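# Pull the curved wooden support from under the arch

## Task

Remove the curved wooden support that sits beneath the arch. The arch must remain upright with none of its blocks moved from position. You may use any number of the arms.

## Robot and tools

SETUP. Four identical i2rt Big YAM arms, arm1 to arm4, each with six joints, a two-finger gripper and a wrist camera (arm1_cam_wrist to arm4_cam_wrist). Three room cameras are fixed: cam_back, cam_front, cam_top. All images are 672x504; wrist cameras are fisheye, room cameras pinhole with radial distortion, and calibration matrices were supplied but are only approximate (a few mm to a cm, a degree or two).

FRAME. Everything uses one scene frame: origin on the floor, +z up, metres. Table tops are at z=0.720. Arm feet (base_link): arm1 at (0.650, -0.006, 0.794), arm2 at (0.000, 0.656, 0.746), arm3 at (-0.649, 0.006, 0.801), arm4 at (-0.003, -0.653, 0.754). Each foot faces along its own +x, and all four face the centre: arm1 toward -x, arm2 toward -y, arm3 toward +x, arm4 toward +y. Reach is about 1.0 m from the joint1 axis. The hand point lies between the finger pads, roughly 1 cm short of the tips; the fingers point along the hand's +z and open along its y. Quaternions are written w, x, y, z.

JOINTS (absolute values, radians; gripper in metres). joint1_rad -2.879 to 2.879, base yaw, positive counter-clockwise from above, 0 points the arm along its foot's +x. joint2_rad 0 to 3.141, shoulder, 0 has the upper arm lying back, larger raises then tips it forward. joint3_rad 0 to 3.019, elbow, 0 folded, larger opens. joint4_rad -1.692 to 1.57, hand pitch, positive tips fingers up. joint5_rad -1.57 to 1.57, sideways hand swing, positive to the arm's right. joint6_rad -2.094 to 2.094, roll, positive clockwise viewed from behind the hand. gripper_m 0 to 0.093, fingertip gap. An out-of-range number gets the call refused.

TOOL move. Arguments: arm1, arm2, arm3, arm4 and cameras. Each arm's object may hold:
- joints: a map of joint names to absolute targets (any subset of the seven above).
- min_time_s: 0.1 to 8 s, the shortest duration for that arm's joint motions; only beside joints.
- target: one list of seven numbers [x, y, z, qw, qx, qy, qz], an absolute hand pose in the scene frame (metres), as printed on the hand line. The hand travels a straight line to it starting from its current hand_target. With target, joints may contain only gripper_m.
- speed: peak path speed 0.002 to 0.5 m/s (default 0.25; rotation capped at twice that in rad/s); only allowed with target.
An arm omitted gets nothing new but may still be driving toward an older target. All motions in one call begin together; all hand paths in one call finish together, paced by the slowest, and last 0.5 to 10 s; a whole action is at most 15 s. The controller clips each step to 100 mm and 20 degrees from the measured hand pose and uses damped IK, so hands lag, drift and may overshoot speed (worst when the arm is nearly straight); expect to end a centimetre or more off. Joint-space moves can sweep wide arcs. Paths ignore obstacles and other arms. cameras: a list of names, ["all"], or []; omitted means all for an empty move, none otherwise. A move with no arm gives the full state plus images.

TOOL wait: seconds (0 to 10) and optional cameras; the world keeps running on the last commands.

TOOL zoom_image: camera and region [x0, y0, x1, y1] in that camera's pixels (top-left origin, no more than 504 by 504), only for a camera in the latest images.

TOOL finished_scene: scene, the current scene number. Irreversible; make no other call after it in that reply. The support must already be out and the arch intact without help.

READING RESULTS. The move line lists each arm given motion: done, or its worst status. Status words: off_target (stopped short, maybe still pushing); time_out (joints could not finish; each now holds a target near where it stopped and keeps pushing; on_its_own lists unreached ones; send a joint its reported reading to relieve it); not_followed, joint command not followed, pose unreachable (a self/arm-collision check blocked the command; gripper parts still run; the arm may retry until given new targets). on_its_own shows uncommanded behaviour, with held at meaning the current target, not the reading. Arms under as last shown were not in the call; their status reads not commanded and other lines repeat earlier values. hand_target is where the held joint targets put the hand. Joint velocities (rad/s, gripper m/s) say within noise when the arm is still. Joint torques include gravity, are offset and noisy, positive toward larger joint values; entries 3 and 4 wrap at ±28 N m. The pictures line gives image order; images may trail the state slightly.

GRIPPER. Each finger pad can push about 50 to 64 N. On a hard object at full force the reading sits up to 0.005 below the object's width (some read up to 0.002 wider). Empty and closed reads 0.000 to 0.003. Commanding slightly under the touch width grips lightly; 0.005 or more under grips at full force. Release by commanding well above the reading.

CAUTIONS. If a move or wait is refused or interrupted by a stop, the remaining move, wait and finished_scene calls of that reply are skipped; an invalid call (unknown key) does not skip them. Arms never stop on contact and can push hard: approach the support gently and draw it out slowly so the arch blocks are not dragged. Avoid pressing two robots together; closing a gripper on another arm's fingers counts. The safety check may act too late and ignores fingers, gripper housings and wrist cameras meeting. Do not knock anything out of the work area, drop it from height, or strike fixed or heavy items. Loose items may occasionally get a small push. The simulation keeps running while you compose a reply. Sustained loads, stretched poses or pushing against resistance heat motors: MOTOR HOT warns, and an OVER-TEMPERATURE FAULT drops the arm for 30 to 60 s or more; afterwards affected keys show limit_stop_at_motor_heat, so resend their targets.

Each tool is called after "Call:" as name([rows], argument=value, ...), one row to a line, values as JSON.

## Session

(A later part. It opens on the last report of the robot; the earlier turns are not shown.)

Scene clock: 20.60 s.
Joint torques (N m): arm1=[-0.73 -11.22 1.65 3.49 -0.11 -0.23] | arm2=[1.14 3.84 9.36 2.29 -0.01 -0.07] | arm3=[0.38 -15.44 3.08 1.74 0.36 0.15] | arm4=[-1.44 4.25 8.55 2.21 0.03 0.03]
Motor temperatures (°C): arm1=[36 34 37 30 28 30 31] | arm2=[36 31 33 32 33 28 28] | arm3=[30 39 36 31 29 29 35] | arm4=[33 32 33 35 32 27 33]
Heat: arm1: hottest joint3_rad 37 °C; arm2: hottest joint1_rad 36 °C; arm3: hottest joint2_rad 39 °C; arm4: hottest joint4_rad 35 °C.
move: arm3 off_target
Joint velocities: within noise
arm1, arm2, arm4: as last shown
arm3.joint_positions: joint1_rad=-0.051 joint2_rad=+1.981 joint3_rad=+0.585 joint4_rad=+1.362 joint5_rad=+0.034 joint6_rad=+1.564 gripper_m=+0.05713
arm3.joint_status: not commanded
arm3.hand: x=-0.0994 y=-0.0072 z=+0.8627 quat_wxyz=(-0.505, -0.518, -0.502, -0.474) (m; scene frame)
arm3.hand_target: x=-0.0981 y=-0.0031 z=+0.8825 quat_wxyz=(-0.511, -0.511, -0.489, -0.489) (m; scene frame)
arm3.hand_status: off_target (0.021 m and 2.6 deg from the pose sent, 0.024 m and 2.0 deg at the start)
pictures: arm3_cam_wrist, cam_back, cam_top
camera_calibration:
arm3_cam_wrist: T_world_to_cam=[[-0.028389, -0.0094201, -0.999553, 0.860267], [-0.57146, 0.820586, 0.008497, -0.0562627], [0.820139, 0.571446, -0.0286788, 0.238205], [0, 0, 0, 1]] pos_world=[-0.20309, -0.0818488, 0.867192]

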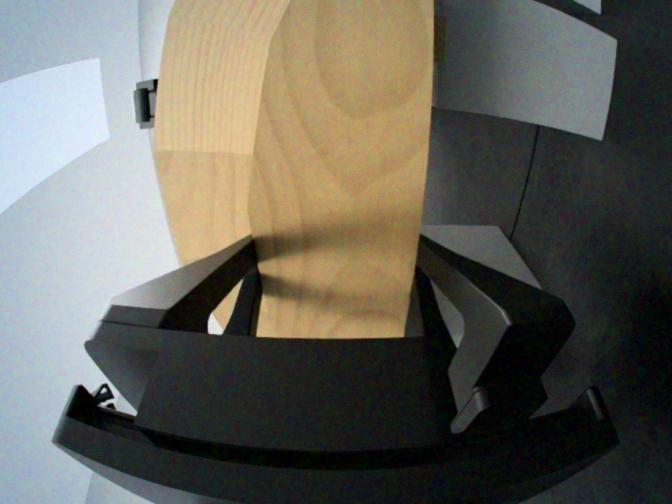

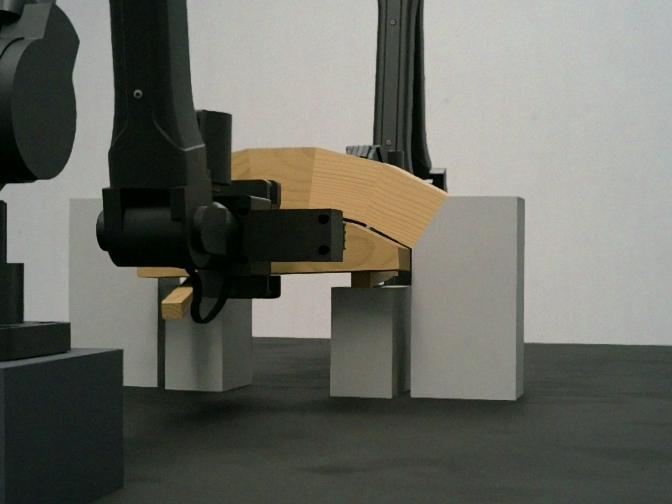

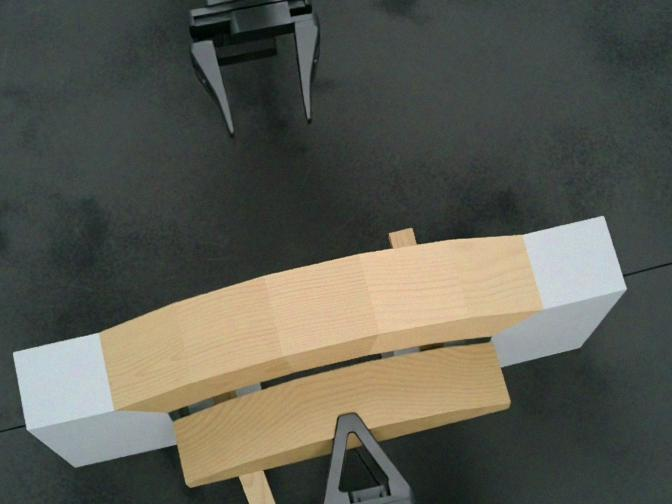

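Call:
zoom_image(camera="cam_back", region=[120, 240, 280, 400])

Call:
zoom_image(camera="cam_top", region=[140, 360, 300, 504])

Scaled by 3.150 from the camera's 672x504 image, which has a finer 960x720 frame.

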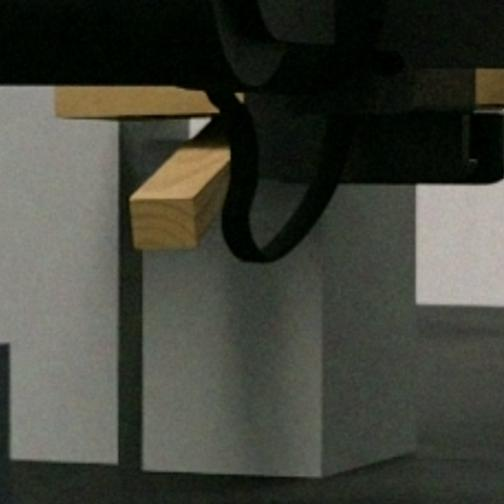

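Scaled by 3.150 from the camera's 672x504 image, which has a finer 960x720 frame.

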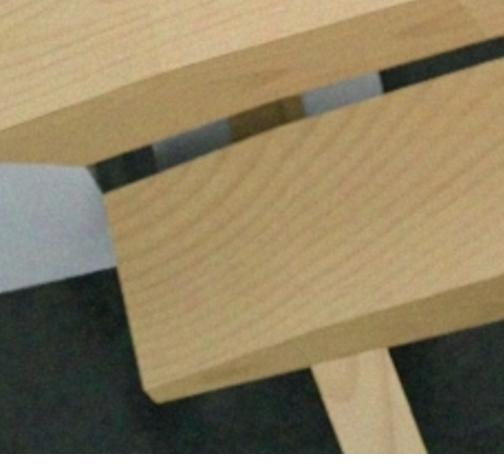

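Call:
move(arm2={"target": [-0.135, 0.085, 1.0, 0, 1, 0, 0], "speed": 0.35, "joints": {"gripper_m": 0.05}}, cameras=["cam_top", "arm2_cam_wrist", "cam_back"])

Scene clock: 28.23 s.
Joint torques (N m): arm1=[-0.79 -11.28 1.61 3.52 -0.12 -0.22] | arm2=[0.62 -14.74 14.2 0.23 0.29 0.13] | arm3=[0.38 -15.33 3.08 1.77 0.36 0.14] | arm4=[-0.79 4.37 8.51 2.13 -0.01 0.01]
Motor temperatures (°C): arm1=[36 35 37 30 28 30 31] | arm2=[36 32 34 32 33 28 28] | arm3=[30 39 35 31 29 29 35] | arm4=[33 32 33 35 32 27 33]
Heat: arm1: hottest joint3_rad 37 °C; arm2: hottest joint1_rad 36 °C; arm3: hottest joint2_rad 39 °C; arm4: hottest joint4_rad 35 °C.
move: arm2 off_target
Joint velocities: within noise
arm1, arm3, arm4: as last shown
arm2.joint_positions: joint1_rad=-0.178 joint2_rad=+1.880 joint3_rad=+1.925 joint4_rad=-1.648 joint5_rad=-0.004 joint6_rad=+1.329 gripper_m=+0.05013
arm2.joint_status: all done
arm2.hand: x=-0.1278 y=+0.0955 z=+0.9874 quat_wxyz=(+0.014, -1.000, -0.008, -0.005) (m; scene frame)
arm2.hand_target: x=-0.1348 y=+0.0858 z=+0.9999 quat_wxyz=(+0.000, -1.000, +0.000, +0.000) (m; scene frame)
arm2.hand_status: off_target (0.018 m and 1.9 deg from the pose sent, 0.511 m and 79.6 deg at the start)
pictures: arm2_cam_wrist, cam_back, cam_top
camera_calibration:
arm2_cam_wrist: T_world_to_cam=[[-0.0219999, 0.999131, 0.0354087, -0.133736], [0.81096, -0.00287889, 0.585095, -0.468775], [0.584688, 0.041587, -0.810192, 0.996844], [0, 0, 0, 1]] pos_world=[-0.205627, 0.0908148, 1.08665]

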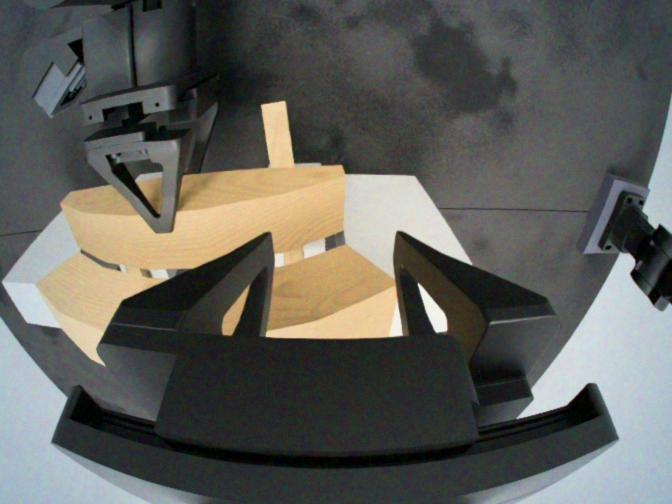

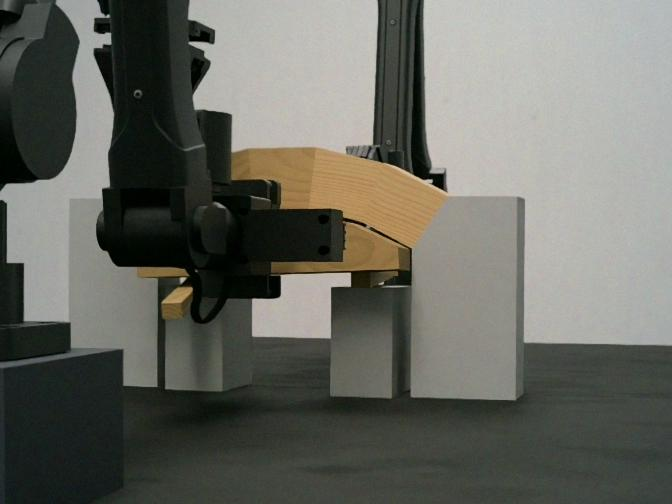

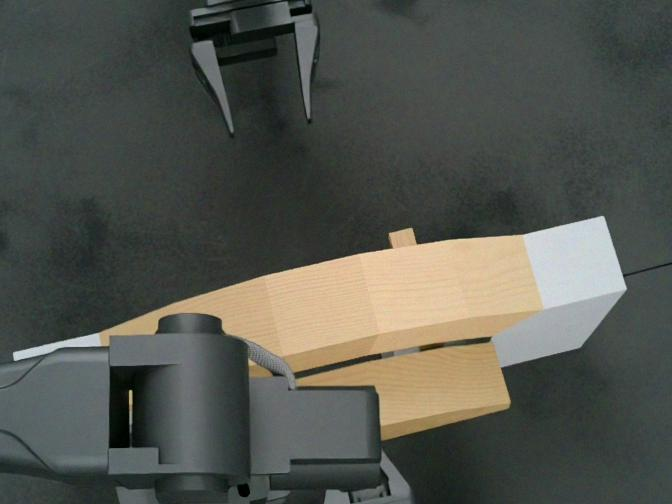

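Call:
move(arm2={"target": [-0.152, 0.16, 0.83, 0.703, 0.703, -0.074, 0.074], "speed": 0.35}, cameras=["cam_top", "arm2_cam_wrist", "cam_back"])

Scene clock: 33.13 s.
Joint torques (N m): arm1=[-0.79 -11.22 1.59 3.52 -0.11 -0.23] | arm2=[0.62 -8.12 3.9 2.99 0.2 0.02] | arm3=[0.5 -15.56 3.11 1.74 0.37 0.14] | arm4=[-1.03 4.42 8.59 2 0 0.03]
Motor temperatures (°C): arm1=[36 35 37 30 28 30 31] | arm2=[36 32 35 32 33 28 28] | arm3=[30 39 35 31 29 29 35] | arm4=[33 32 34 35 32 27 33]
Heat: arm1: hottest joint3_rad 37 °C; arm2: hottest joint1_rad 36 °C; arm3: hottest joint2_rad 39 °C; arm4: hottest joint4_rad 35 °C.
move: arm2 done
Joint velocities: within noise
arm1, arm3, arm4: as last shown
arm2.joint_positions: joint1_rad=-0.389 joint2_rad=+1.912 joint3_rad=+0.523 joint4_rad=+1.385 joint5_rad=-0.446 joint6_rad=+1.769 gripper_m=+0.05013
arm2.joint_status: not commanded
arm2.hand: x=-0.1484 y=+0.1596 z=+0.8349 quat_wxyz=(-0.703, -0.704, +0.067, -0.074) (m; scene frame)
arm2.hand_target: x=-0.1518 y=+0.1601 z=+0.8300 quat_wxyz=(-0.703, -0.703, +0.074, -0.074) (m; scene frame)
arm2.hand_status: done (0.006 m and 0.8 deg from the pose sent, 0.172 m and 92.2 deg at the start)
pictures: arm2_cam_wrist, cam_back, cam_top
camera_calibration:
arm2_cam_wrist: T_world_to_cam=[[0.193206, 0.0108646, -0.981098, 0.845543], [0.794979, 0.584322, 0.163025, -0.106344], [0.575048, -0.811449, 0.104258, 0.253876], [0, 0, 0, 1]] pos_world=[-0.224814, 0.25896, 0.820428]

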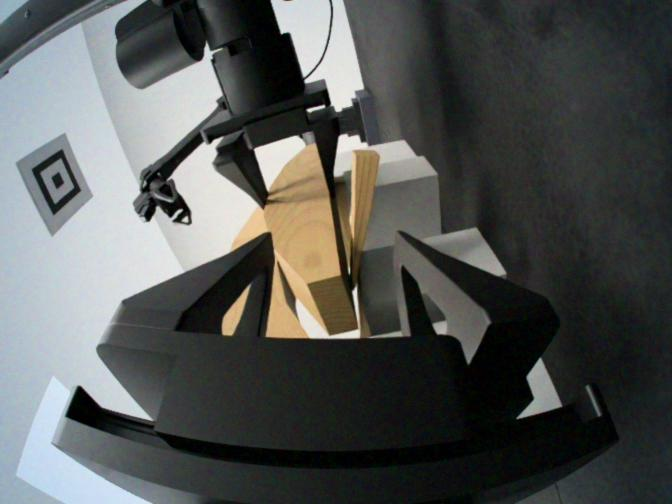

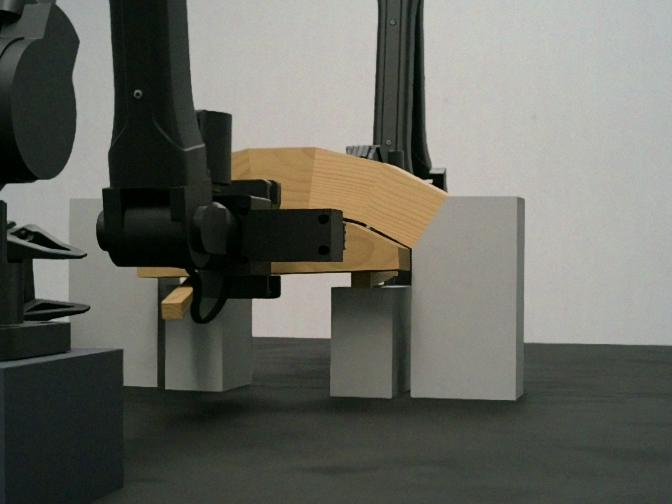

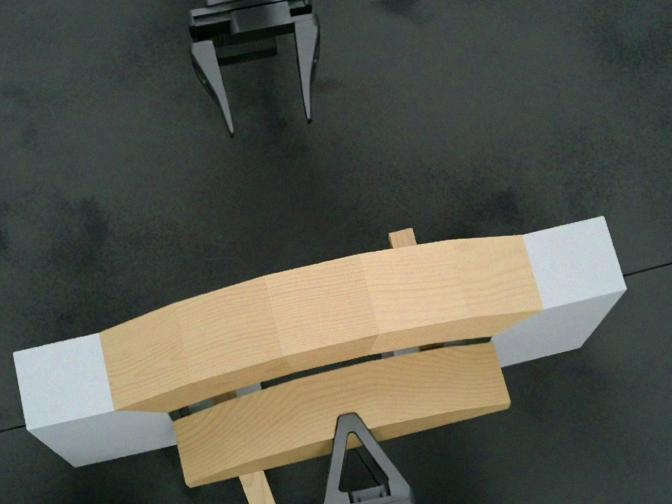

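Call:
move(arm2={"target": [-0.147, 0.057, 0.812, 0.703, 0.703, -0.074, 0.074], "speed": 0.15}, cameras=["cam_top", "arm2_cam_wrist", "cam_back"])

Scene clock: 34.97 s.
Joint torques (N m): arm1=[-0.85 -11.16 1.61 3.54 -0.12 -0.22] | arm2=[1.96 -10.93 7.21 1.84 0.2 0.02] | arm3=[0.56 -15.38 3.06 1.74 0.38 0.15] | arm4=[-1.14 4.31 8.57 2.02 -0.03 0.07]
Motor temperatures (°C): arm1=[36 35 37 30 28 30 31] | arm2=[36 32 35 31 32 28 28] | arm3=[30 39 35 31 29 29 35] | arm4=[33 32 34 35 32 27 33]
Heat: arm1: hottest joint3_rad 37 °C; arm2: hottest joint1_rad 36 °C; arm3: hottest joint2_rad 39 °C; arm4: hottest joint4_rad 35 °C.
move: arm2 off_target
Joint velocities: within noise
arm1, arm3, arm4: as last shown
arm2.joint_positions: joint1_rad=-0.293 joint2_rad=+2.046 joint3_rad=+0.768 joint4_rad=+1.280 joint5_rad=-0.337 joint6_rad=+1.770 gripper_m=+0.05013
arm2.joint_status: not commanded
arm2.hand: x=-0.1473 y=+0.0674 z=+0.8181 quat_wxyz=(-0.705, -0.702, +0.071, -0.069) (m; scene frame)
arm2.hand_target: x=-0.1469 y=+0.0575 z=+0.8120 quat_wxyz=(-0.703, -0.703, +0.074, -0.074) (m; scene frame)
arm2.hand_status: off_target (0.012 m and 0.7 deg from the pose sent, 0.105 m and 0.8 deg at the start)
pictures: arm2_cam_wrist, cam_back, cam_top
camera_calibration:
arm2_cam_wrist: T_world_to_cam=[[0.191824, 0.00318344, -0.981424, 0.830357], [0.80273, 0.574821, 0.158762, -0.0452735], [0.564648, -0.818273, 0.107709, 0.176335], [0, 0, 0, 1]] pos_world=[-0.222507, 0.167671, 0.803127]

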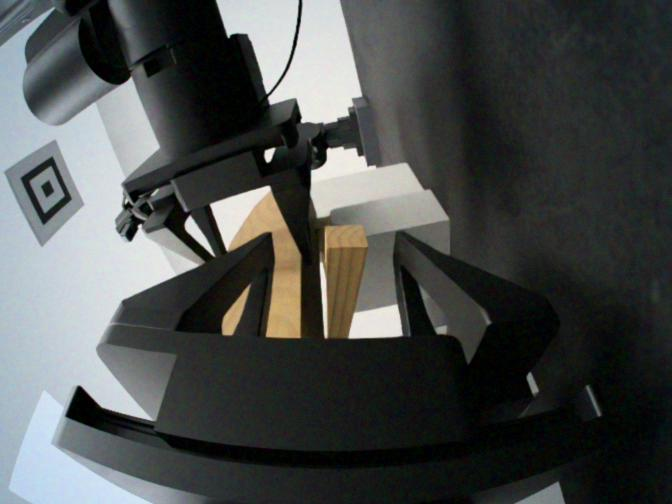

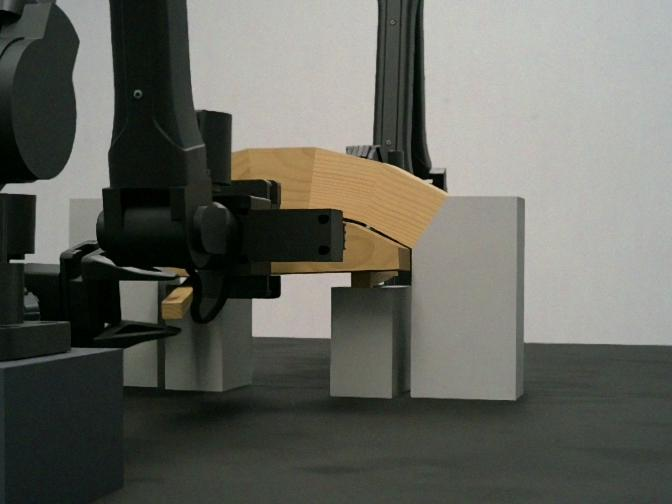

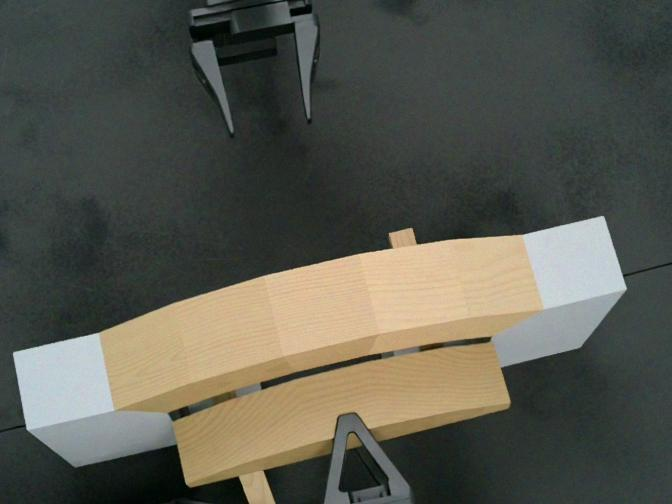

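Call:
move(arm2={"target": [-0.137, 0.044, 0.807, 0.703, 0.703, -0.074, 0.074], "speed": 0.1}, cameras=["cam_top", "arm2_cam_wrist", "cam_back"])

Scene clock: 36.13 s.
Joint torques (N m): arm1=[-0.85 -11.22 1.63 3.51 -0.11 -0.23] | arm2=[1.9 -11.16 7.23 1.94 0.2 0.02] | arm3=[0.44 -15.44 3.08 1.7 0.37 0.14] | arm4=[-1.2 4.42 8.59 1.99 0 0.04]
Motor temperatures (°C): arm1=[36 35 37 30 28 30 31] | arm2=[36 32 35 31 32 28 28] | arm3=[30 39 35 31 29 29 35] | arm4=[33 32 34 35 32 27 33]
Heat: arm1: hottest joint3_rad 37 °C; arm2: hottest joint1_rad 36 °C; arm3: hottest joint2_rad 39 °C; arm4: hottest joint4_rad 35 °C.
move: arm2 off_target
Joint velocities: within noise
arm1, arm3, arm4: as last shown
arm2.joint_positions: joint1_rad=-0.263 joint2_rad=+2.069 joint3_rad=+0.797 joint4_rad=+1.274 joint5_rad=-0.308 joint6_rad=+1.770 gripper_m=+0.05013
arm2.joint_status: not commanded
arm2.hand: x=-0.1373 y=+0.0542 z=+0.8133 quat_wxyz=(-0.705, -0.702, +0.071, -0.069) (m; scene frame)
arm2.hand_target: x=-0.1369 y=+0.0445 z=+0.8071 quat_wxyz=(-0.703, -0.703, +0.074, -0.074) (m; scene frame)
arm2.hand_status: off_target (0.012 m and 0.7 deg from the pose sent, 0.028 m and 0.7 deg at the start)
pictures: arm2_cam_wrist, cam_back, cam_top
camera_calibration:
arm2_cam_wrist: T_world_to_cam=[[0.191888, 0.00325358, -0.981411, 0.823762], [0.802301, 0.575416, 0.158776, -0.0451447], [0.565236, -0.817855, 0.107805, 0.160388], [0, 0, 0, 1]] pos_world=[-0.212508, 0.154471, 0.798327]

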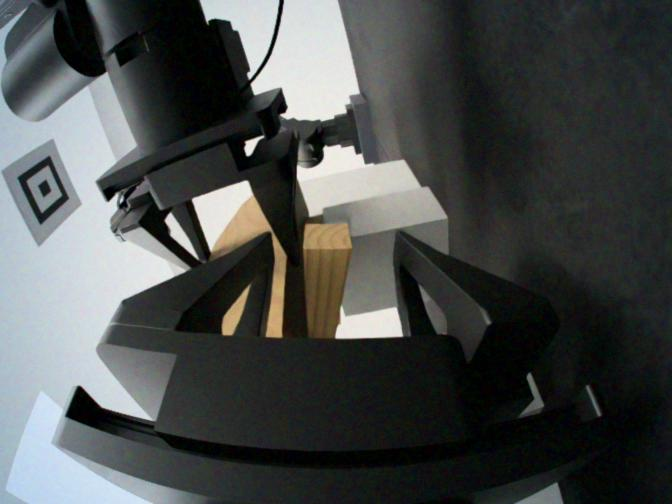

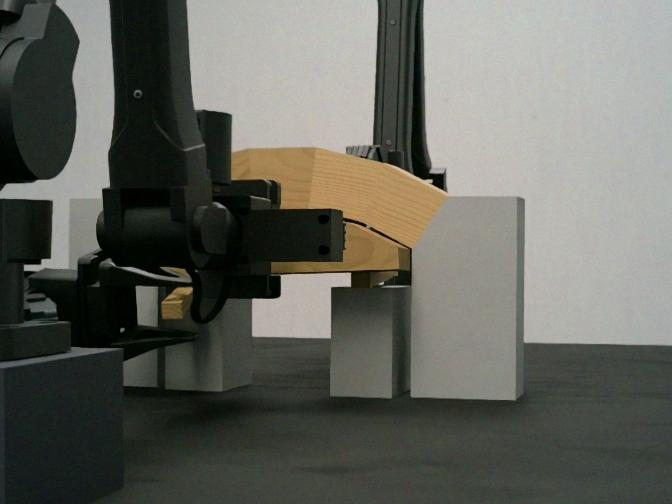

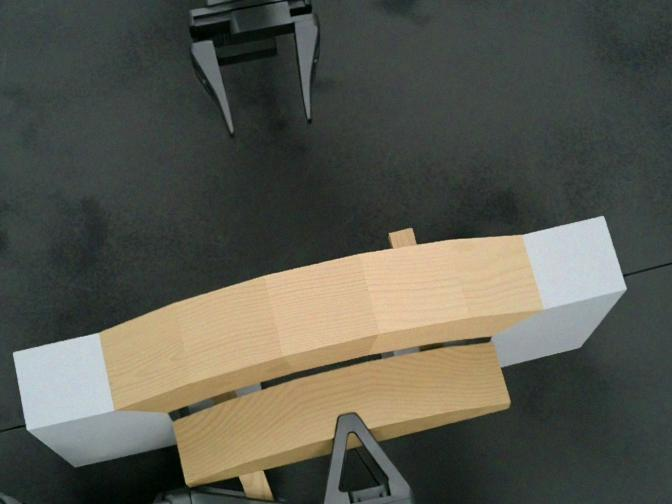

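Call:
move(arm2={"joints": {"gripper_m": 0.013}}, cameras=["arm2_cam_wrist", "cam_back"])

Scene clock: 37.23 s.
Joint torques (N m): arm1=[-0.73 -11.34 1.61 3.52 -0.12 -0.22] | arm2=[1.73 -11.34 6.74 1.89 0.12 -0.09] | arm3=[0.38 -15.38 3.07 1.7 0.35 0.14] | arm4=[-1.2 4.13 8.51 2.06 -0.01 0.07]
Motor temperatures (°C): arm1=[36 35 37 30 28 30 31] | arm2=[36 32 35 31 32 28 28] | arm3=[30 39 35 31 29 29 35] | arm4=[33 32 34 35 32 27 33]
Heat: arm1: hottest joint3_rad 37 °C; arm2: hottest joint1_rad 36 °C; arm3: hottest joint2_rad 39 °C; arm4: hottest joint4_rad 35 °C.
move: arm2 done
Joint velocities: within noise
arm1, arm4: as last shown
arm2.joint_positions: joint1_rad=-0.263 joint2_rad=+2.070 joint3_rad=+0.804 joint4_rad=+1.274 joint5_rad=-0.305 joint6_rad=+1.780 gripper_m=+0.01406
arm2.joint_status: all done
arm2.hand: x=-0.1384 y=+0.0520 z=+0.8151 quat_wxyz=(-0.707, -0.700, +0.074, -0.072) (m; scene frame)
arm2.hand_target: x=-0.1369 y=+0.0445 z=+0.8071 quat_wxyz=(-0.703, -0.703, +0.074, -0.074) (m; scene frame)
arm2.hand_status: not commanded
arm3.joint_positions: joint1_rad=-0.051 joint2_rad=+1.981 joint3_rad=+0.585 joint4_rad=+1.362 joint5_rad=+0.035 joint6_rad=+1.564 gripper_m=+0.05713
arm3.joint_status: not commanded
arm3.hand: x=-0.0993 y=-0.0071 z=+0.8631 quat_wxyz=(-0.505, -0.518, -0.502, -0.474) (m; scene frame)
arm3.hand_target: x=-0.0981 y=-0.0030 z=+0.8827 quat_wxyz=(-0.511, -0.511, -0.489, -0.489) (m; scene frame)
arm3.hand_status: not commanded
pictures: arm2_cam_wrist, cam_back
camera_calibration:
arm2_cam_wrist: T_world_to_cam=[[0.200671, -0.00259522, -0.979655, 0.825963], [0.802148, 0.574507, 0.162789, -0.0465055], [0.562396, -0.818496, 0.117369, 0.150902], [0, 0, 0, 1]] pos_world=[-0.213309, 0.152374, 0.799018]

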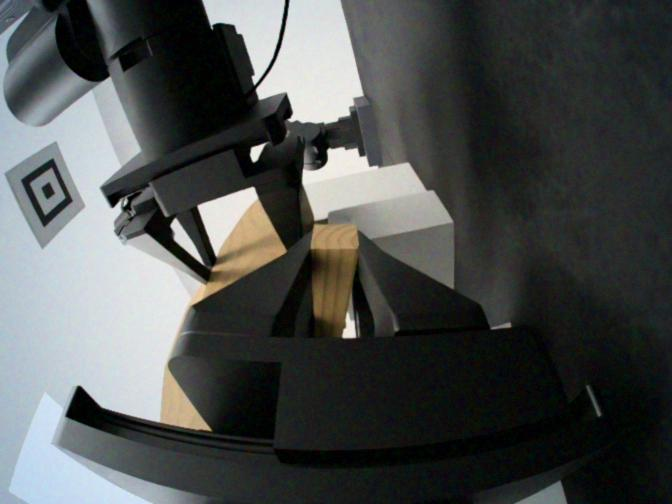

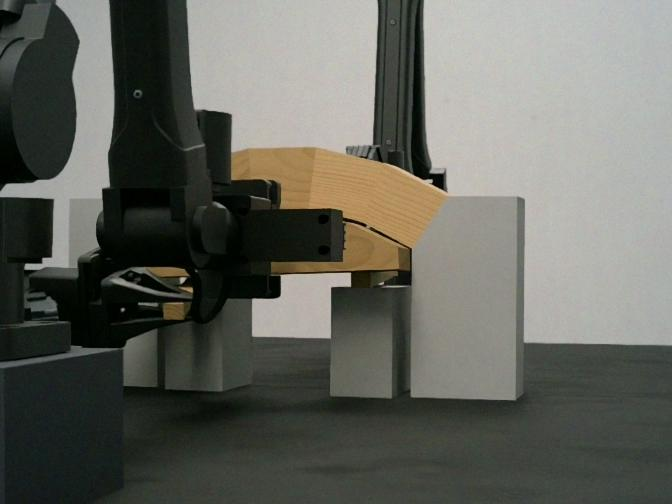

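Call:
move(arm2={"joints": {"gripper_m": 0.008}}, arm3={"target": [-0.106, -0.003, 0.902, 0.511, 0.511, 0.489, 0.489], "speed": 0.05}, cameras=["cam_top", "cam_front", "cam_back"])

Scene clock: 38.87 s.
Joint torques (N m): arm1=[-0.73 -11.28 1.61 3.54 -0.12 -0.22] | arm2=[1.67 -11.22 6.76 1.95 -0.04 -0.12] | arm3=[0.32 -15.85 4.14 1.77 0.06 0.02] | arm4=[-1.32 4.25 8.68 1.98 0.01 0.03]
Motor temperatures (°C): arm1=[36 35 37 30 28 30 31] | arm2=[36 32 35 31 32 28 28] | arm3=[30 39 35 31 29 29 35] | arm4=[33 32 34 35 32 27 33]
Heat: arm1: hottest joint3_rad 37 °C; arm2: hottest joint1_rad 36 °C; arm3: hottest joint2_rad 39 °C; arm4: hottest joint4_rad 35 °C.
move: arm2 off_target; arm3 off_target
Joint velocities: within noise
arm1: as last shown
arm2.joint_positions: joint1_rad=-0.263 joint2_rad=+2.070 joint3_rad=+0.804 joint4_rad=+1.274 joint5_rad=-0.301 joint6_rad=+1.782 gripper_m=+0.01403
arm2.joint_status: gripper_m off_target (ended at +0.01403, target +0.00800)
arm2.hand: x=-0.1391 y=+0.0520 z=+0.8151 quat_wxyz=(-0.707, -0.700, +0.076, -0.071) (m; scene frame)
arm2.hand_target: x=-0.1369 y=+0.0445 z=+0.8071 quat_wxyz=(-0.703, -0.703, +0.074, -0.074) (m; scene frame)
arm2.hand_status: not commanded
arm3.joint_positions: joint1_rad=-0.051 joint2_rad=+1.916 joint3_rad=+0.546 joint4_rad=+1.314 joint5_rad=+0.042 joint6_rad=+1.574 gripper_m=+0.05712
arm3.joint_status: not commanded
arm3.hand: x=-0.1112 y=-0.0080 z=+0.8726 quat_wxyz=(-0.498, -0.528, -0.503, -0.469) (m; scene frame)
arm3.hand_target: x=-0.1064 y=-0.0030 z=+0.9015 quat_wxyz=(-0.511, -0.511, -0.489, -0.489) (m; scene frame)
arm3.hand_status: off_target (0.030 m and 3.7 deg from the pose sent, 0.040 m and 2.5 deg at the start)
arm4.joint_positions: joint1_rad=-0.454 joint2_rad=+0.631 joint3_rad=+1.450 joint4_rad=-1.565 joint5_rad=-0.075 joint6_rad=-0.150 gripper_m=+0.09396
arm4.joint_status: not commanded
arm4.hand: x=+0.0668 y=-0.4724 z=+1.2759 quat_wxyz=(-0.346, +0.552, -0.728, -0.214) (m; scene frame)
arm4.hand_target: x=+0.0658 y=-0.4742 z=+1.2836 quat_wxyz=(-0.354, +0.550, -0.724, -0.218) (m; scene frame)
arm4.hand_status: not commanded
pictures: cam_back, cam_front, cam_top

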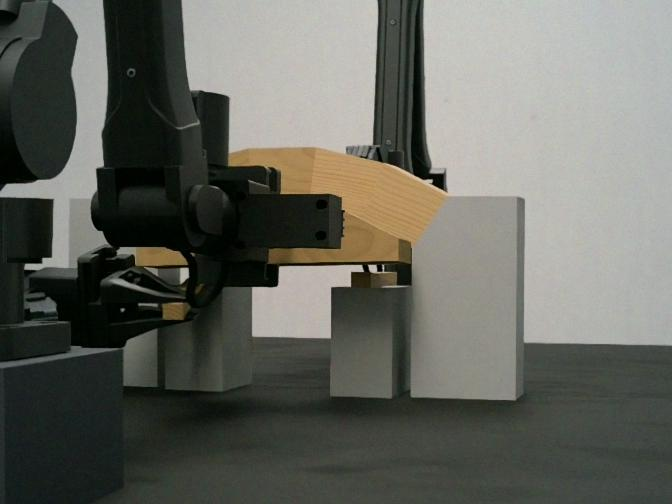

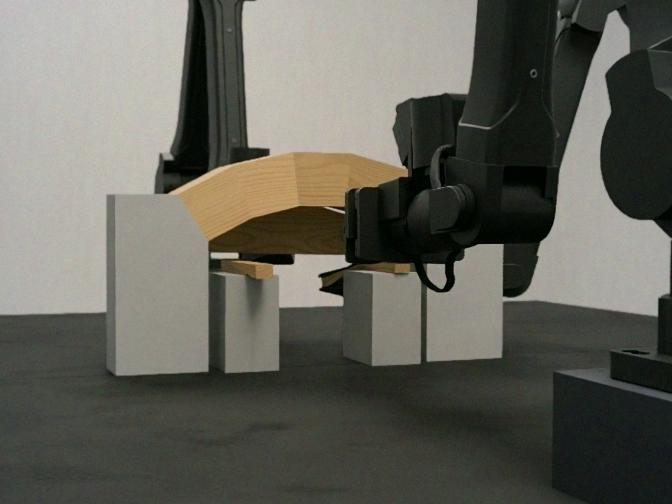

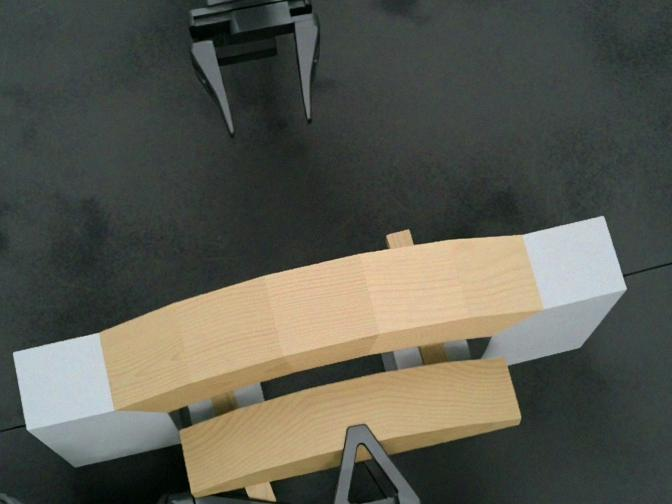

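Call:
move(arm3={"target": [-0.115, -0.003, 0.95, 0.508, 0.508, 0.492, 0.492], "speed": 0.1})

Call:
move(arm3={"target": [-0.26, 0.0, 0.95, 0.505, 0.505, 0.495, 0.495], "speed": 0.15}, cameras=["cam_top", "cam_front", "cam_back", "arm2_cam_wrist"])

Scene clock: 40.47 s.
Joint torques (N m): arm1=[-0.85 -11.28 1.62 3.51 -0.11 -0.22] | arm2=[1.67 -11.34 6.68 1.84 -0.04 -0.11] | arm3=[-0.09 -14.33 6.24 1.99 0.04 0.02] | arm4=[-0.97 4.48 8.57 2.04 0.01 0.03]
Motor temperatures (°C): arm1=[36 35 37 30 28 30 31] | arm2=[36 32 35 31 32 28 29] | arm3=[30 39 35 31 29 29 36] | arm4=[33 32 34 35 32 27 33]
Heat: arm1: hottest joint3_rad 37 °C; arm2: hottest joint1_rad 36 °C; arm3: hottest joint2_rad 39 °C; arm4: hottest joint4_rad 35 °C.
move: arm3 off_target
Joint velocities: within noise
arm1.joint_positions: joint1_rad=+0.086 joint2_rad=+1.819 joint3_rad=+0.422 joint4_rad=+1.344 joint5_rad=+0.130 joint6_rad=+0.022 gripper_m=+0.06009
arm1.joint_status: not commanded
arm1.hand: x=+0.1573 y=-0.0138 z=+0.8874 quat_wxyz=(-0.022, +0.724, -0.027, -0.689) (m; scene frame)
arm1.hand_target: x=+0.1599 y=-0.0120 z=+0.8997 quat_wxyz=(-0.025, +0.712, -0.025, -0.702) (m; scene frame)
arm1.hand_status: not commanded
arm2, arm4: as last shown
arm3.joint_positions: joint1_rad=-0.051 joint2_rad=+1.719 joint3_rad=+0.511 joint4_rad=+1.146 joint5_rad=+0.024 joint6_rad=+1.574 gripper_m=+0.05712
arm3.joint_status: not commanded
arm3.hand: x=-0.1204 y=-0.0045 z=+0.9193 quat_wxyz=(-0.492, -0.525, -0.509, -0.472) (m; scene frame)
arm3.hand_target: x=-0.1156 y=-0.0029 z=+0.9496 quat_wxyz=(-0.508, -0.508, -0.492, -0.492) (m; scene frame)
arm3.hand_status: off_target (0.031 m and 4.0 deg from the pose sent, 0.078 m and 3.9 deg at the start)
pictures: none

Scene clock: 42.27 s.
Joint torques (N m): arm1=[-0.79 -11.28 1.65 3.54 -0.12 -0.23] | arm2=[1.67 -11.11 6.72 1.91 -0.04 -0.1] | arm3=[-0.26 -8.76 5.09 2.54 -0.01 0.02] | arm4=[-1.32 4.13 8.69 2.06 0.02 0]
Motor temperatures (°C): arm1=[36 35 36 30 28 30 31] | arm2=[36 33 35 31 32 28 29] | arm3=[30 39 35 32 29 29 36] | arm4=[33 32 34 35 32 27 33]
Heat: arm1: hottest joint1_rad 36 °C; arm2: hottest joint1_rad 36 °C; arm3: hottest joint2_rad 39 °C; arm4: hottest joint4_rad 35 °C.
move: arm3 off_target
Joint velocities: within noise
arm1, arm2, arm4: as last shown
arm3.joint_positions: joint1_rad=-0.051 joint2_rad=+1.447 joint3_rad=+0.123 joint4_rad=+1.255 joint5_rad=+0.010 joint6_rad=+1.574 gripper_m=+0.05712
arm3.joint_status: not commanded
arm3.hand: x=-0.2650 y=-0.0003 z=+0.9252 quat_wxyz=(-0.487, -0.524, -0.514, -0.474) (m; scene frame)
arm3.hand_target: x=-0.2604 y=+0.0000 z=+0.9496 quat_wxyz=(-0.505, -0.505, -0.495, -0.495) (m; scene frame)
arm3.hand_status: off_target (0.025 m and 4.4 deg from the pose sent, 0.143 m and 4.1 deg at the start)
pictures: arm2_cam_wrist, cam_back, cam_front, cam_top
camera_calibration:
arm2_cam_wrist: T_world_to_cam=[[0.201879, -0.00341206, -0.979405, 0.826107], [0.804321, 0.571172, 0.1638, -0.0462584], [0.55885, -0.820823, 0.118052, 0.150382], [0, 0, 0, 1]] pos_world=[-0.213608, 0.152677, 0.798917]

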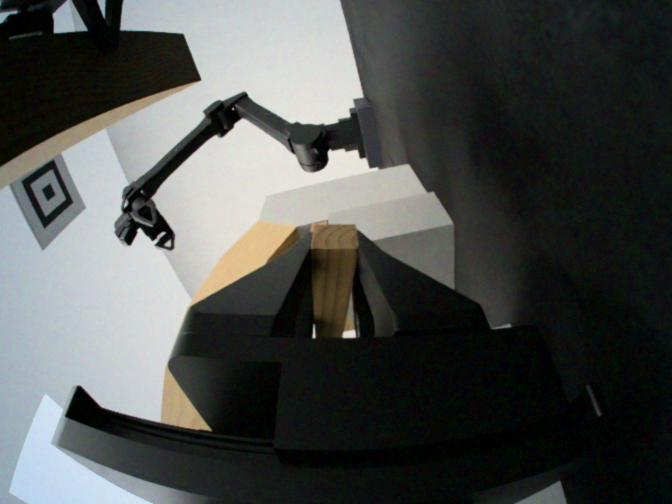

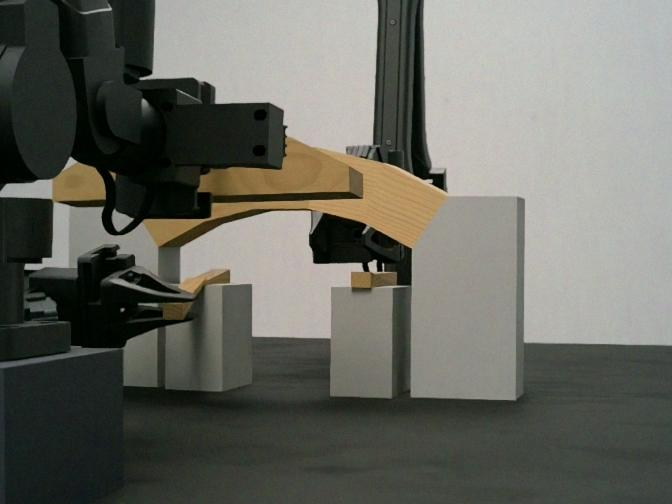

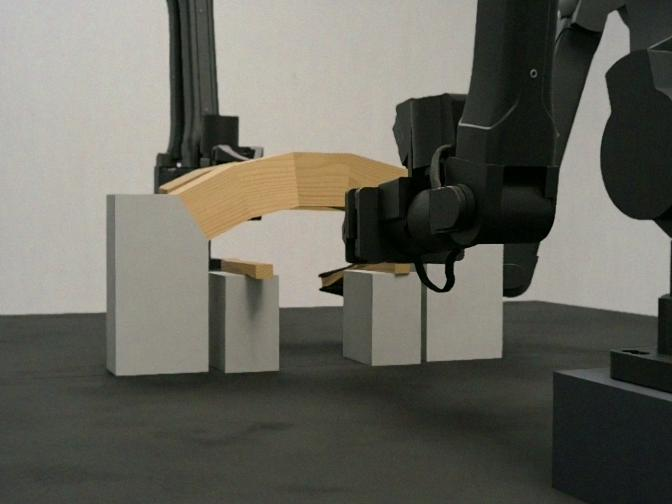

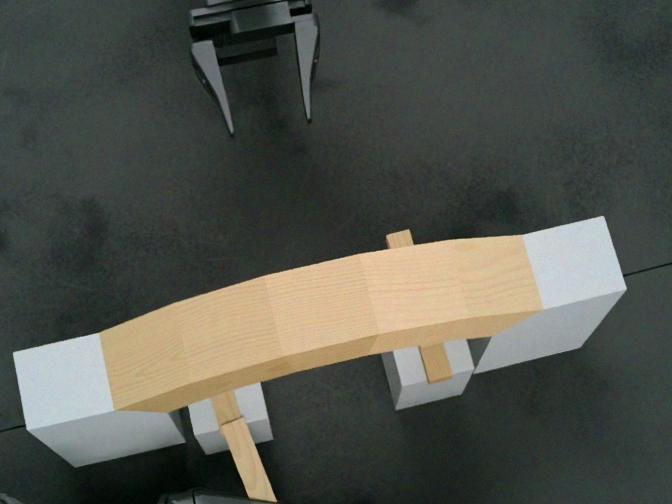

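Call:
move(arm2={"target": [-0.175, 0.055, 0.825, 0.703, 0.703, -0.074, 0.074], "speed": 0.1}, arm3={"target": [-0.29, 0.0, 0.95, 0.505, 0.505, 0.495, 0.495], "speed": 0.1})

Call:
move(arm2={"target": [-0.15, 0.26, 0.88, 0, 1, 0, 0], "speed": 0.3}, arm3={"target": [-0.30, 0.003, 0.9, 0.0193, -0.7068, -0.7068, -0.0193], "speed": 0.25}, cameras=["cam_top", "cam_back", "arm2_cam_wrist"])

Scene clock: 44.37 s.
Joint torques (N m): arm1=[-0.79 -11.28 1.61 3.52 -0.11 -0.21] | arm2=[0.79 -13.51 6.78 1.95 -0.13 -0.13] | arm3=[-0.38 -6.83 5.14 2.32 -0.01 0.01] | arm4=[-0.62 4.13 8.57 2.1 -0.03 0.04]
Motor temperatures (°C): arm1=[36 35 36 30 28 30 31] | arm2=[36 33 35 31 32 28 29] | arm3=[30 39 35 32 29 29 36] | arm4=[33 32 34 35 32 27 33]
Heat: arm1: hottest joint1_rad 36 °C; arm2: hottest joint1_rad 36 °C; arm3: hottest joint2_rad 39 °C; arm4: hottest joint4_rad 35 °C.
move: arm2 off_target; arm3 off_target
Joint velocities: within noise
arm1, arm4: as last shown
arm2.joint_positions: joint1_rad=-0.339 joint2_rad=+2.051 joint3_rad=+0.804 joint4_rad=+1.224 joint5_rad=-0.385 joint6_rad=+1.783 gripper_m=+0.01401
arm2.joint_status: not commanded
arm2.hand: x=-0.1704 y=+0.0627 z=+0.8145 quat_wxyz=(-0.696, -0.709, +0.079, -0.077) (m; scene frame)
arm2.hand_target: x=-0.1748 y=+0.0553 z=+0.8251 quat_wxyz=(-0.703, -0.703, +0.074, -0.074) (m; scene frame)
arm2.hand_status: off_target (0.014 m and 1.3 deg from the pose sent, 0.037 m and 0.7 deg at the start)
arm3.joint_positions: joint1_rad=-0.051 joint2_rad=+1.361 joint3_rad=+0.046 joint4_rad=+1.255 joint5_rad=+0.008 joint6_rad=+1.574 gripper_m=+0.05712
arm3.joint_status: not commanded
arm3.hand: x=-0.2945 y=+0.0004 z=+0.9288 quat_wxyz=(-0.489, -0.521, -0.512, -0.477) (m; scene frame)
arm3.hand_target: x=-0.2903 y=+0.0000 z=+0.9497 quat_wxyz=(-0.505, -0.505, -0.495, -0.495) (m; scene frame)
arm3.hand_status: off_target (0.022 m and 3.9 deg from the pose sent, 0.035 m and 4.4 deg at the start)
pictures: none

Scene clock: 48.33 s.
Joint torques (N m): arm1=[-0.97 -11.16 1.61 3.54 -0.11 -0.22] | arm2=[1.85 -8.29 13.27 0.23 0.31 -0.07] | arm3=[-0.97 -7.94 14.9 -0.66 0 -0.02] | arm4=[-0.91 4.66 8.51 2.07 0 0.01]
Motor temperatures (°C): arm1=[36 35 36 30 28 30 31] | arm2=[36 33 36 31 32 28 29] | arm3=[30 39 37 31 29 29 36] | arm4=[33 32 34 35 32 27 33]
Heat: arm1: hottest joint1_rad 36 °C; arm2: hottest joint1_rad 36 °C; arm3: hottest joint2_rad 39 °C; arm4: hottest joint4_rad 35 °C.
move: arm2 off_target; arm3 off_target
Joint velocities: within noise
arm1, arm4: as last shown
arm2.joint_positions: joint1_rad=-0.323 joint2_rad=+1.487 joint3_rad=+1.102 joint4_rad=-1.211 joint5_rad=-0.004 joint6_rad=+1.219 gripper_m=+0.01401
arm2.joint_status: not commanded
arm2.hand: x=-0.1461 y=+0.2779 z=+0.8691 quat_wxyz=(+0.010, -1.000, +0.009, -0.006) (m; scene frame)
arm2.hand_target: x=-0.1496 y=+0.2606 z=+0.8801 quat_wxyz=(+0.000, -1.000, +0.000, +0.000) (m; scene frame)
arm2.hand_status: off_target (0.021 m and 1.7 deg from the pose sent, 0.209 m and 89.6 deg at the start)
arm3.joint_positions: joint1_rad=-0.068 joint2_rad=+1.338 joint3_rad=+0.819 joint4_rad=-1.106 joint5_rad=-0.056 joint6_rad=+1.541 gripper_m=+0.05712
arm3.joint_status: not commanded
arm3.hand: x=-0.3299 y=+0.0062 z=+0.8766 quat_wxyz=(+0.039, -0.707, -0.706, +0.003) (m; scene frame)
arm3.hand_target: x=-0.3017 y=+0.0029 z=+0.9003 quat_wxyz=(+0.019, -0.707, -0.707, -0.019) (m; scene frame)
arm3.hand_status: off_target (0.038 m and 3.5 deg from the pose sent, 0.029 m and 86.2 deg at the start)
pictures: arm2_cam_wrist, cam_back, cam_top
camera_calibration:
arm2_cam_wrist: T_world_to_cam=[[0.0135096, 0.999519, 0.0279074, -0.300604], [0.809813, -0.0273086, 0.586053, -0.378432], [0.586533, 0.0146824, -0.809792, 0.911568], [0, 0, 0, 1]] pos_world=[-0.224144, 0.276741, 0.968351]

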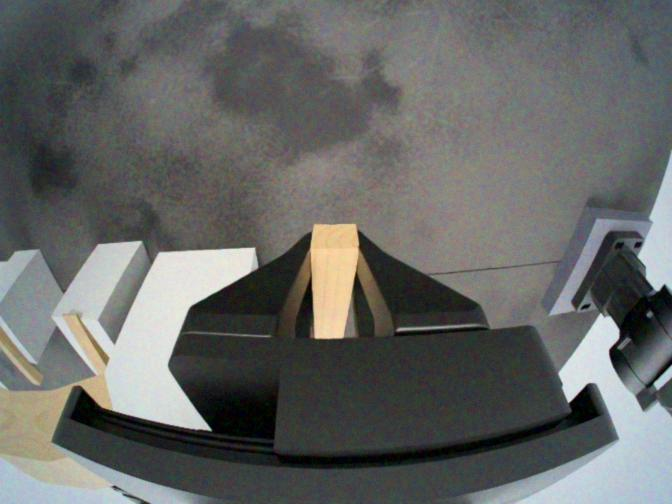

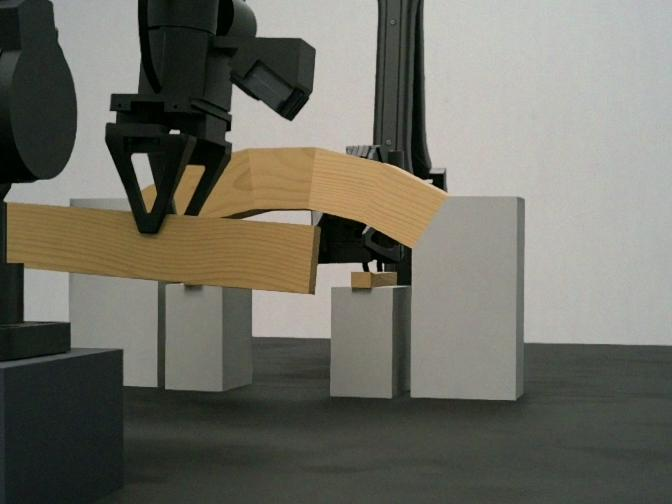

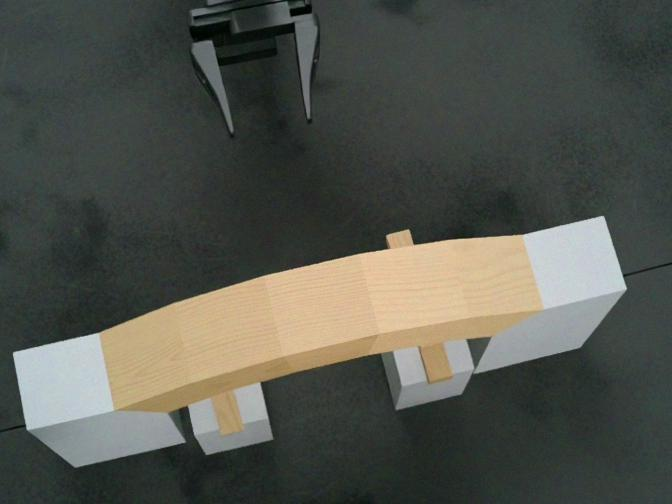

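Call:
move(arm2={"target": [-0.15, 0.255, 0.765, 0, 1, 0, 0], "speed": 0.12}, arm3={"target": [-0.295, 0.005, 0.80, 0, -0.7071, -0.7071, 0], "speed": 0.12}, cameras=["cam_back", "arm2_cam_wrist"])

Scene clock: 50.37 s.
Joint torques (N m): arm1=[-0.73 -11.16 1.55 3.51 -0.11 -0.23] | arm2=[1.9 -9.47 6.86 1.06 0.32 -0.04] | arm3=[0.56 -9.76 7.99 0.18 0.36 0.2] | arm4=[-0.91 4.01 8.46 2.02 -0.03 0.04]
Motor temperatures (°C): arm1=[36 35 36 30 28 30 31] | arm2=[36 33 36 31 32 28 29] | arm3=[30 39 38 31 29 29 36] | arm4=[33 32 34 35 32 27 33]
Heat: arm1: hottest joint1_rad 36 °C; arm2: hottest joint1_rad 36 °C; arm3: hottest joint2_rad 39 °C; arm4: hottest joint4_rad 35 °C.
move: arm2 off_target; arm3 done
Joint velocities: within noise
arm1, arm4: as last shown
arm2.joint_positions: joint1_rad=-0.320 joint2_rad=+1.654 joint3_rad=+1.020 joint4_rad=-0.924 joint5_rad=-0.004 joint6_rad=+1.219 gripper_m=+0.01401
arm2.joint_status: not commanded
arm2.hand: x=-0.1545 y=+0.2527 z=+0.7750 quat_wxyz=(-0.008, -1.000, +0.008, +0.001) (m; scene frame)
arm2.hand_target: x=-0.1500 y=+0.2552 z=+0.7652 quat_wxyz=(+0.000, -1.000, +0.000, +0.000) (m; scene frame)
arm2.hand_status: off_target (0.011 m and 1.3 deg from the pose sent, 0.107 m and 1.7 deg at the start)
arm3.joint_positions: joint1_rad=-0.053 joint2_rad=+1.532 joint3_rad=+0.764 joint4_rad=-0.818 joint5_rad=-0.010 joint6_rad=+1.557 gripper_m=+0.05712
arm3.joint_status: not commanded
arm3.hand: x=-0.3035 y=+0.0022 z=+0.7968 quat_wxyz=(+0.009, -0.707, -0.707, +0.007) (m; scene frame)
arm3.hand_target: x=-0.2951 y=+0.0051 z=+0.8001 quat_wxyz=(+0.000, -0.707, -0.707, +0.000) (m; scene frame)
arm3.hand_status: done (0.010 m and 1.3 deg from the pose sent, 0.084 m and 4.5 deg at the start)
pictures: arm2_cam_wrist, cam_back
camera_calibration:
arm2_cam_wrist: T_world_to_cam=[[0.0110073, 0.999905, -0.00827284, -0.245046], [0.817936, -0.00424439, 0.575293, -0.313264], [0.575204, -0.0130991, -0.817905, 0.852158], [0, 0, 0, 1]] pos_world=[-0.231237, 0.254856, 0.875176]

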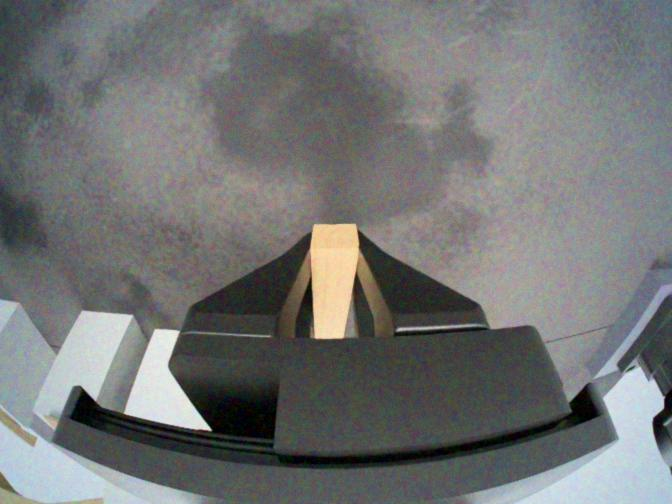

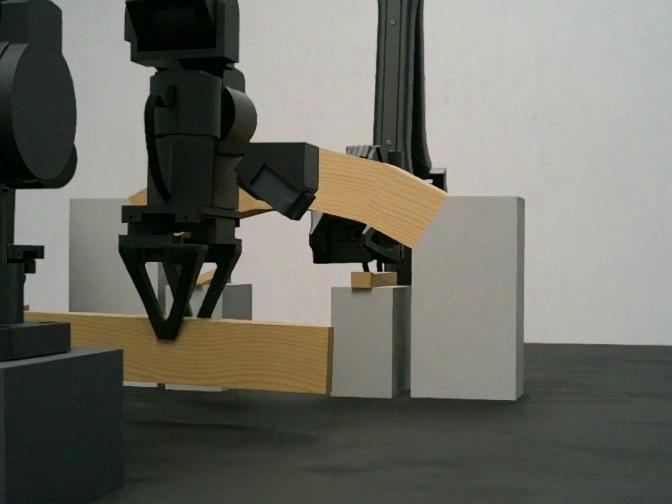

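Call:
move(arm2={"target": [-0.15, 0.255, 0.735, 0, 1, 0, 0], "speed": 0.06}, arm3={"target": [-0.295, 0.005, 0.771, -0.008, -0.707, -0.707, 0.008], "speed": 0.06}, cameras=["cam_back", "arm2_cam_wrist"])

Scene clock: 51.90 s.
Joint torques (N m): arm1=[-0.91 -11.4 1.66 3.54 -0.11 -0.23] | arm2=[2.14 -9.58 6.34 1.03 0.32 -0.04] | arm3=[0.67 -10.11 7.17 0.18 0.39 0.21] | arm4=[-1.03 3.72 8.65 2.1 0 0.04]
Motor temperatures (°C): arm1=[36 35 36 30 28 30 31] | arm2=[36 33 36 31 32 28 29] | arm3=[30 39 38 31 29 29 36] | arm4=[33 32 35 35 32 27 33]
Heat: arm1: hottest joint1_rad 36 °C; arm2: hottest joint1_rad 36 °C; arm3: hottest joint2_rad 39 °C; arm4: hottest joint3_rad 35 °C.
move: arm2 off_target; arm3 done
Joint velocities: within noise
arm1, arm4: as last shown
arm2.joint_positions: joint1_rad=-0.320 joint2_rad=+1.706 joint3_rad=+0.994 joint4_rad=-0.842 joint5_rad=-0.004 joint6_rad=+1.219 gripper_m=+0.01401
arm2.joint_status: not commanded
arm2.hand: x=-0.1550 y=+0.2514 z=+0.7458 quat_wxyz=(-0.009, -1.000, +0.008, +0.001) (m; scene frame)
arm2.hand_target: x=-0.1500 y=+0.2553 z=+0.7353 quat_wxyz=(+0.000, -1.000, +0.000, +0.000) (m; scene frame)
arm2.hand_status: off_target (0.012 m and 1.4 deg from the pose sent, 0.040 m and 1.3 deg at the start)
arm3.joint_positions: joint1_rad=-0.041 joint2_rad=+1.598 joint3_rad=+0.741 joint4_rad=-0.726 joint5_rad=+0.012 joint6_rad=+1.568 gripper_m=+0.05712
arm3.joint_status: not commanded
arm3.hand: x=-0.3026 y=+0.0020 z=+0.7688 quat_wxyz=(+0.000, -0.707, -0.707, +0.014) (m; scene frame)
arm3.hand_target: x=-0.2950 y=+0.0050 z=+0.7711 quat_wxyz=(-0.008, -0.707, -0.707, +0.008) (m; scene frame)
arm3.hand_status: done (0.008 m and 1.2 deg from the pose sent, 0.027 m and 2.0 deg at the start)
pictures: arm2_cam_wrist, cam_back
camera_calibration:
arm2_cam_wrist: T_world_to_cam=[[0.0109522, 0.999882, -0.0107828, -0.242167], [0.818494, -0.00276982, 0.574509, -0.295922], [0.574411, -0.0151178, -0.818428, 0.82937], [0, 0, 0, 1]] pos_world=[-0.231536, 0.253857, 0.846178]

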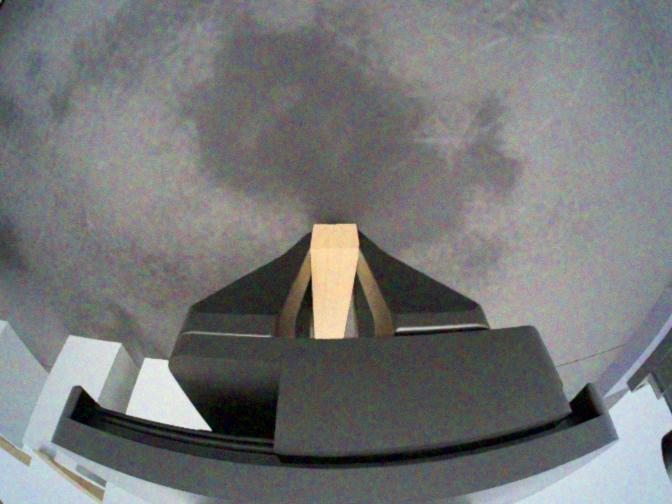

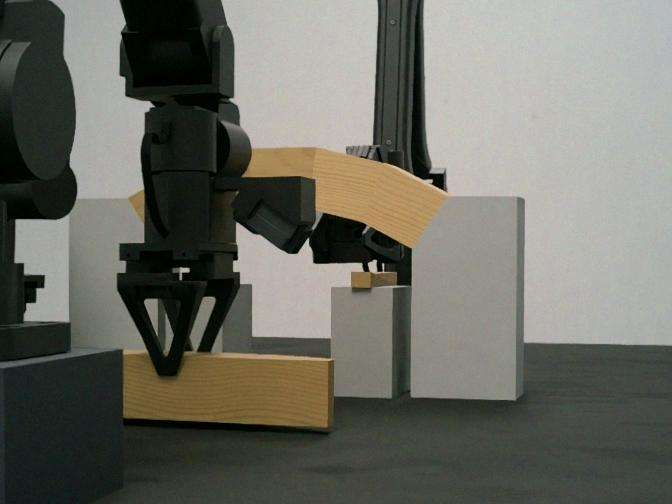

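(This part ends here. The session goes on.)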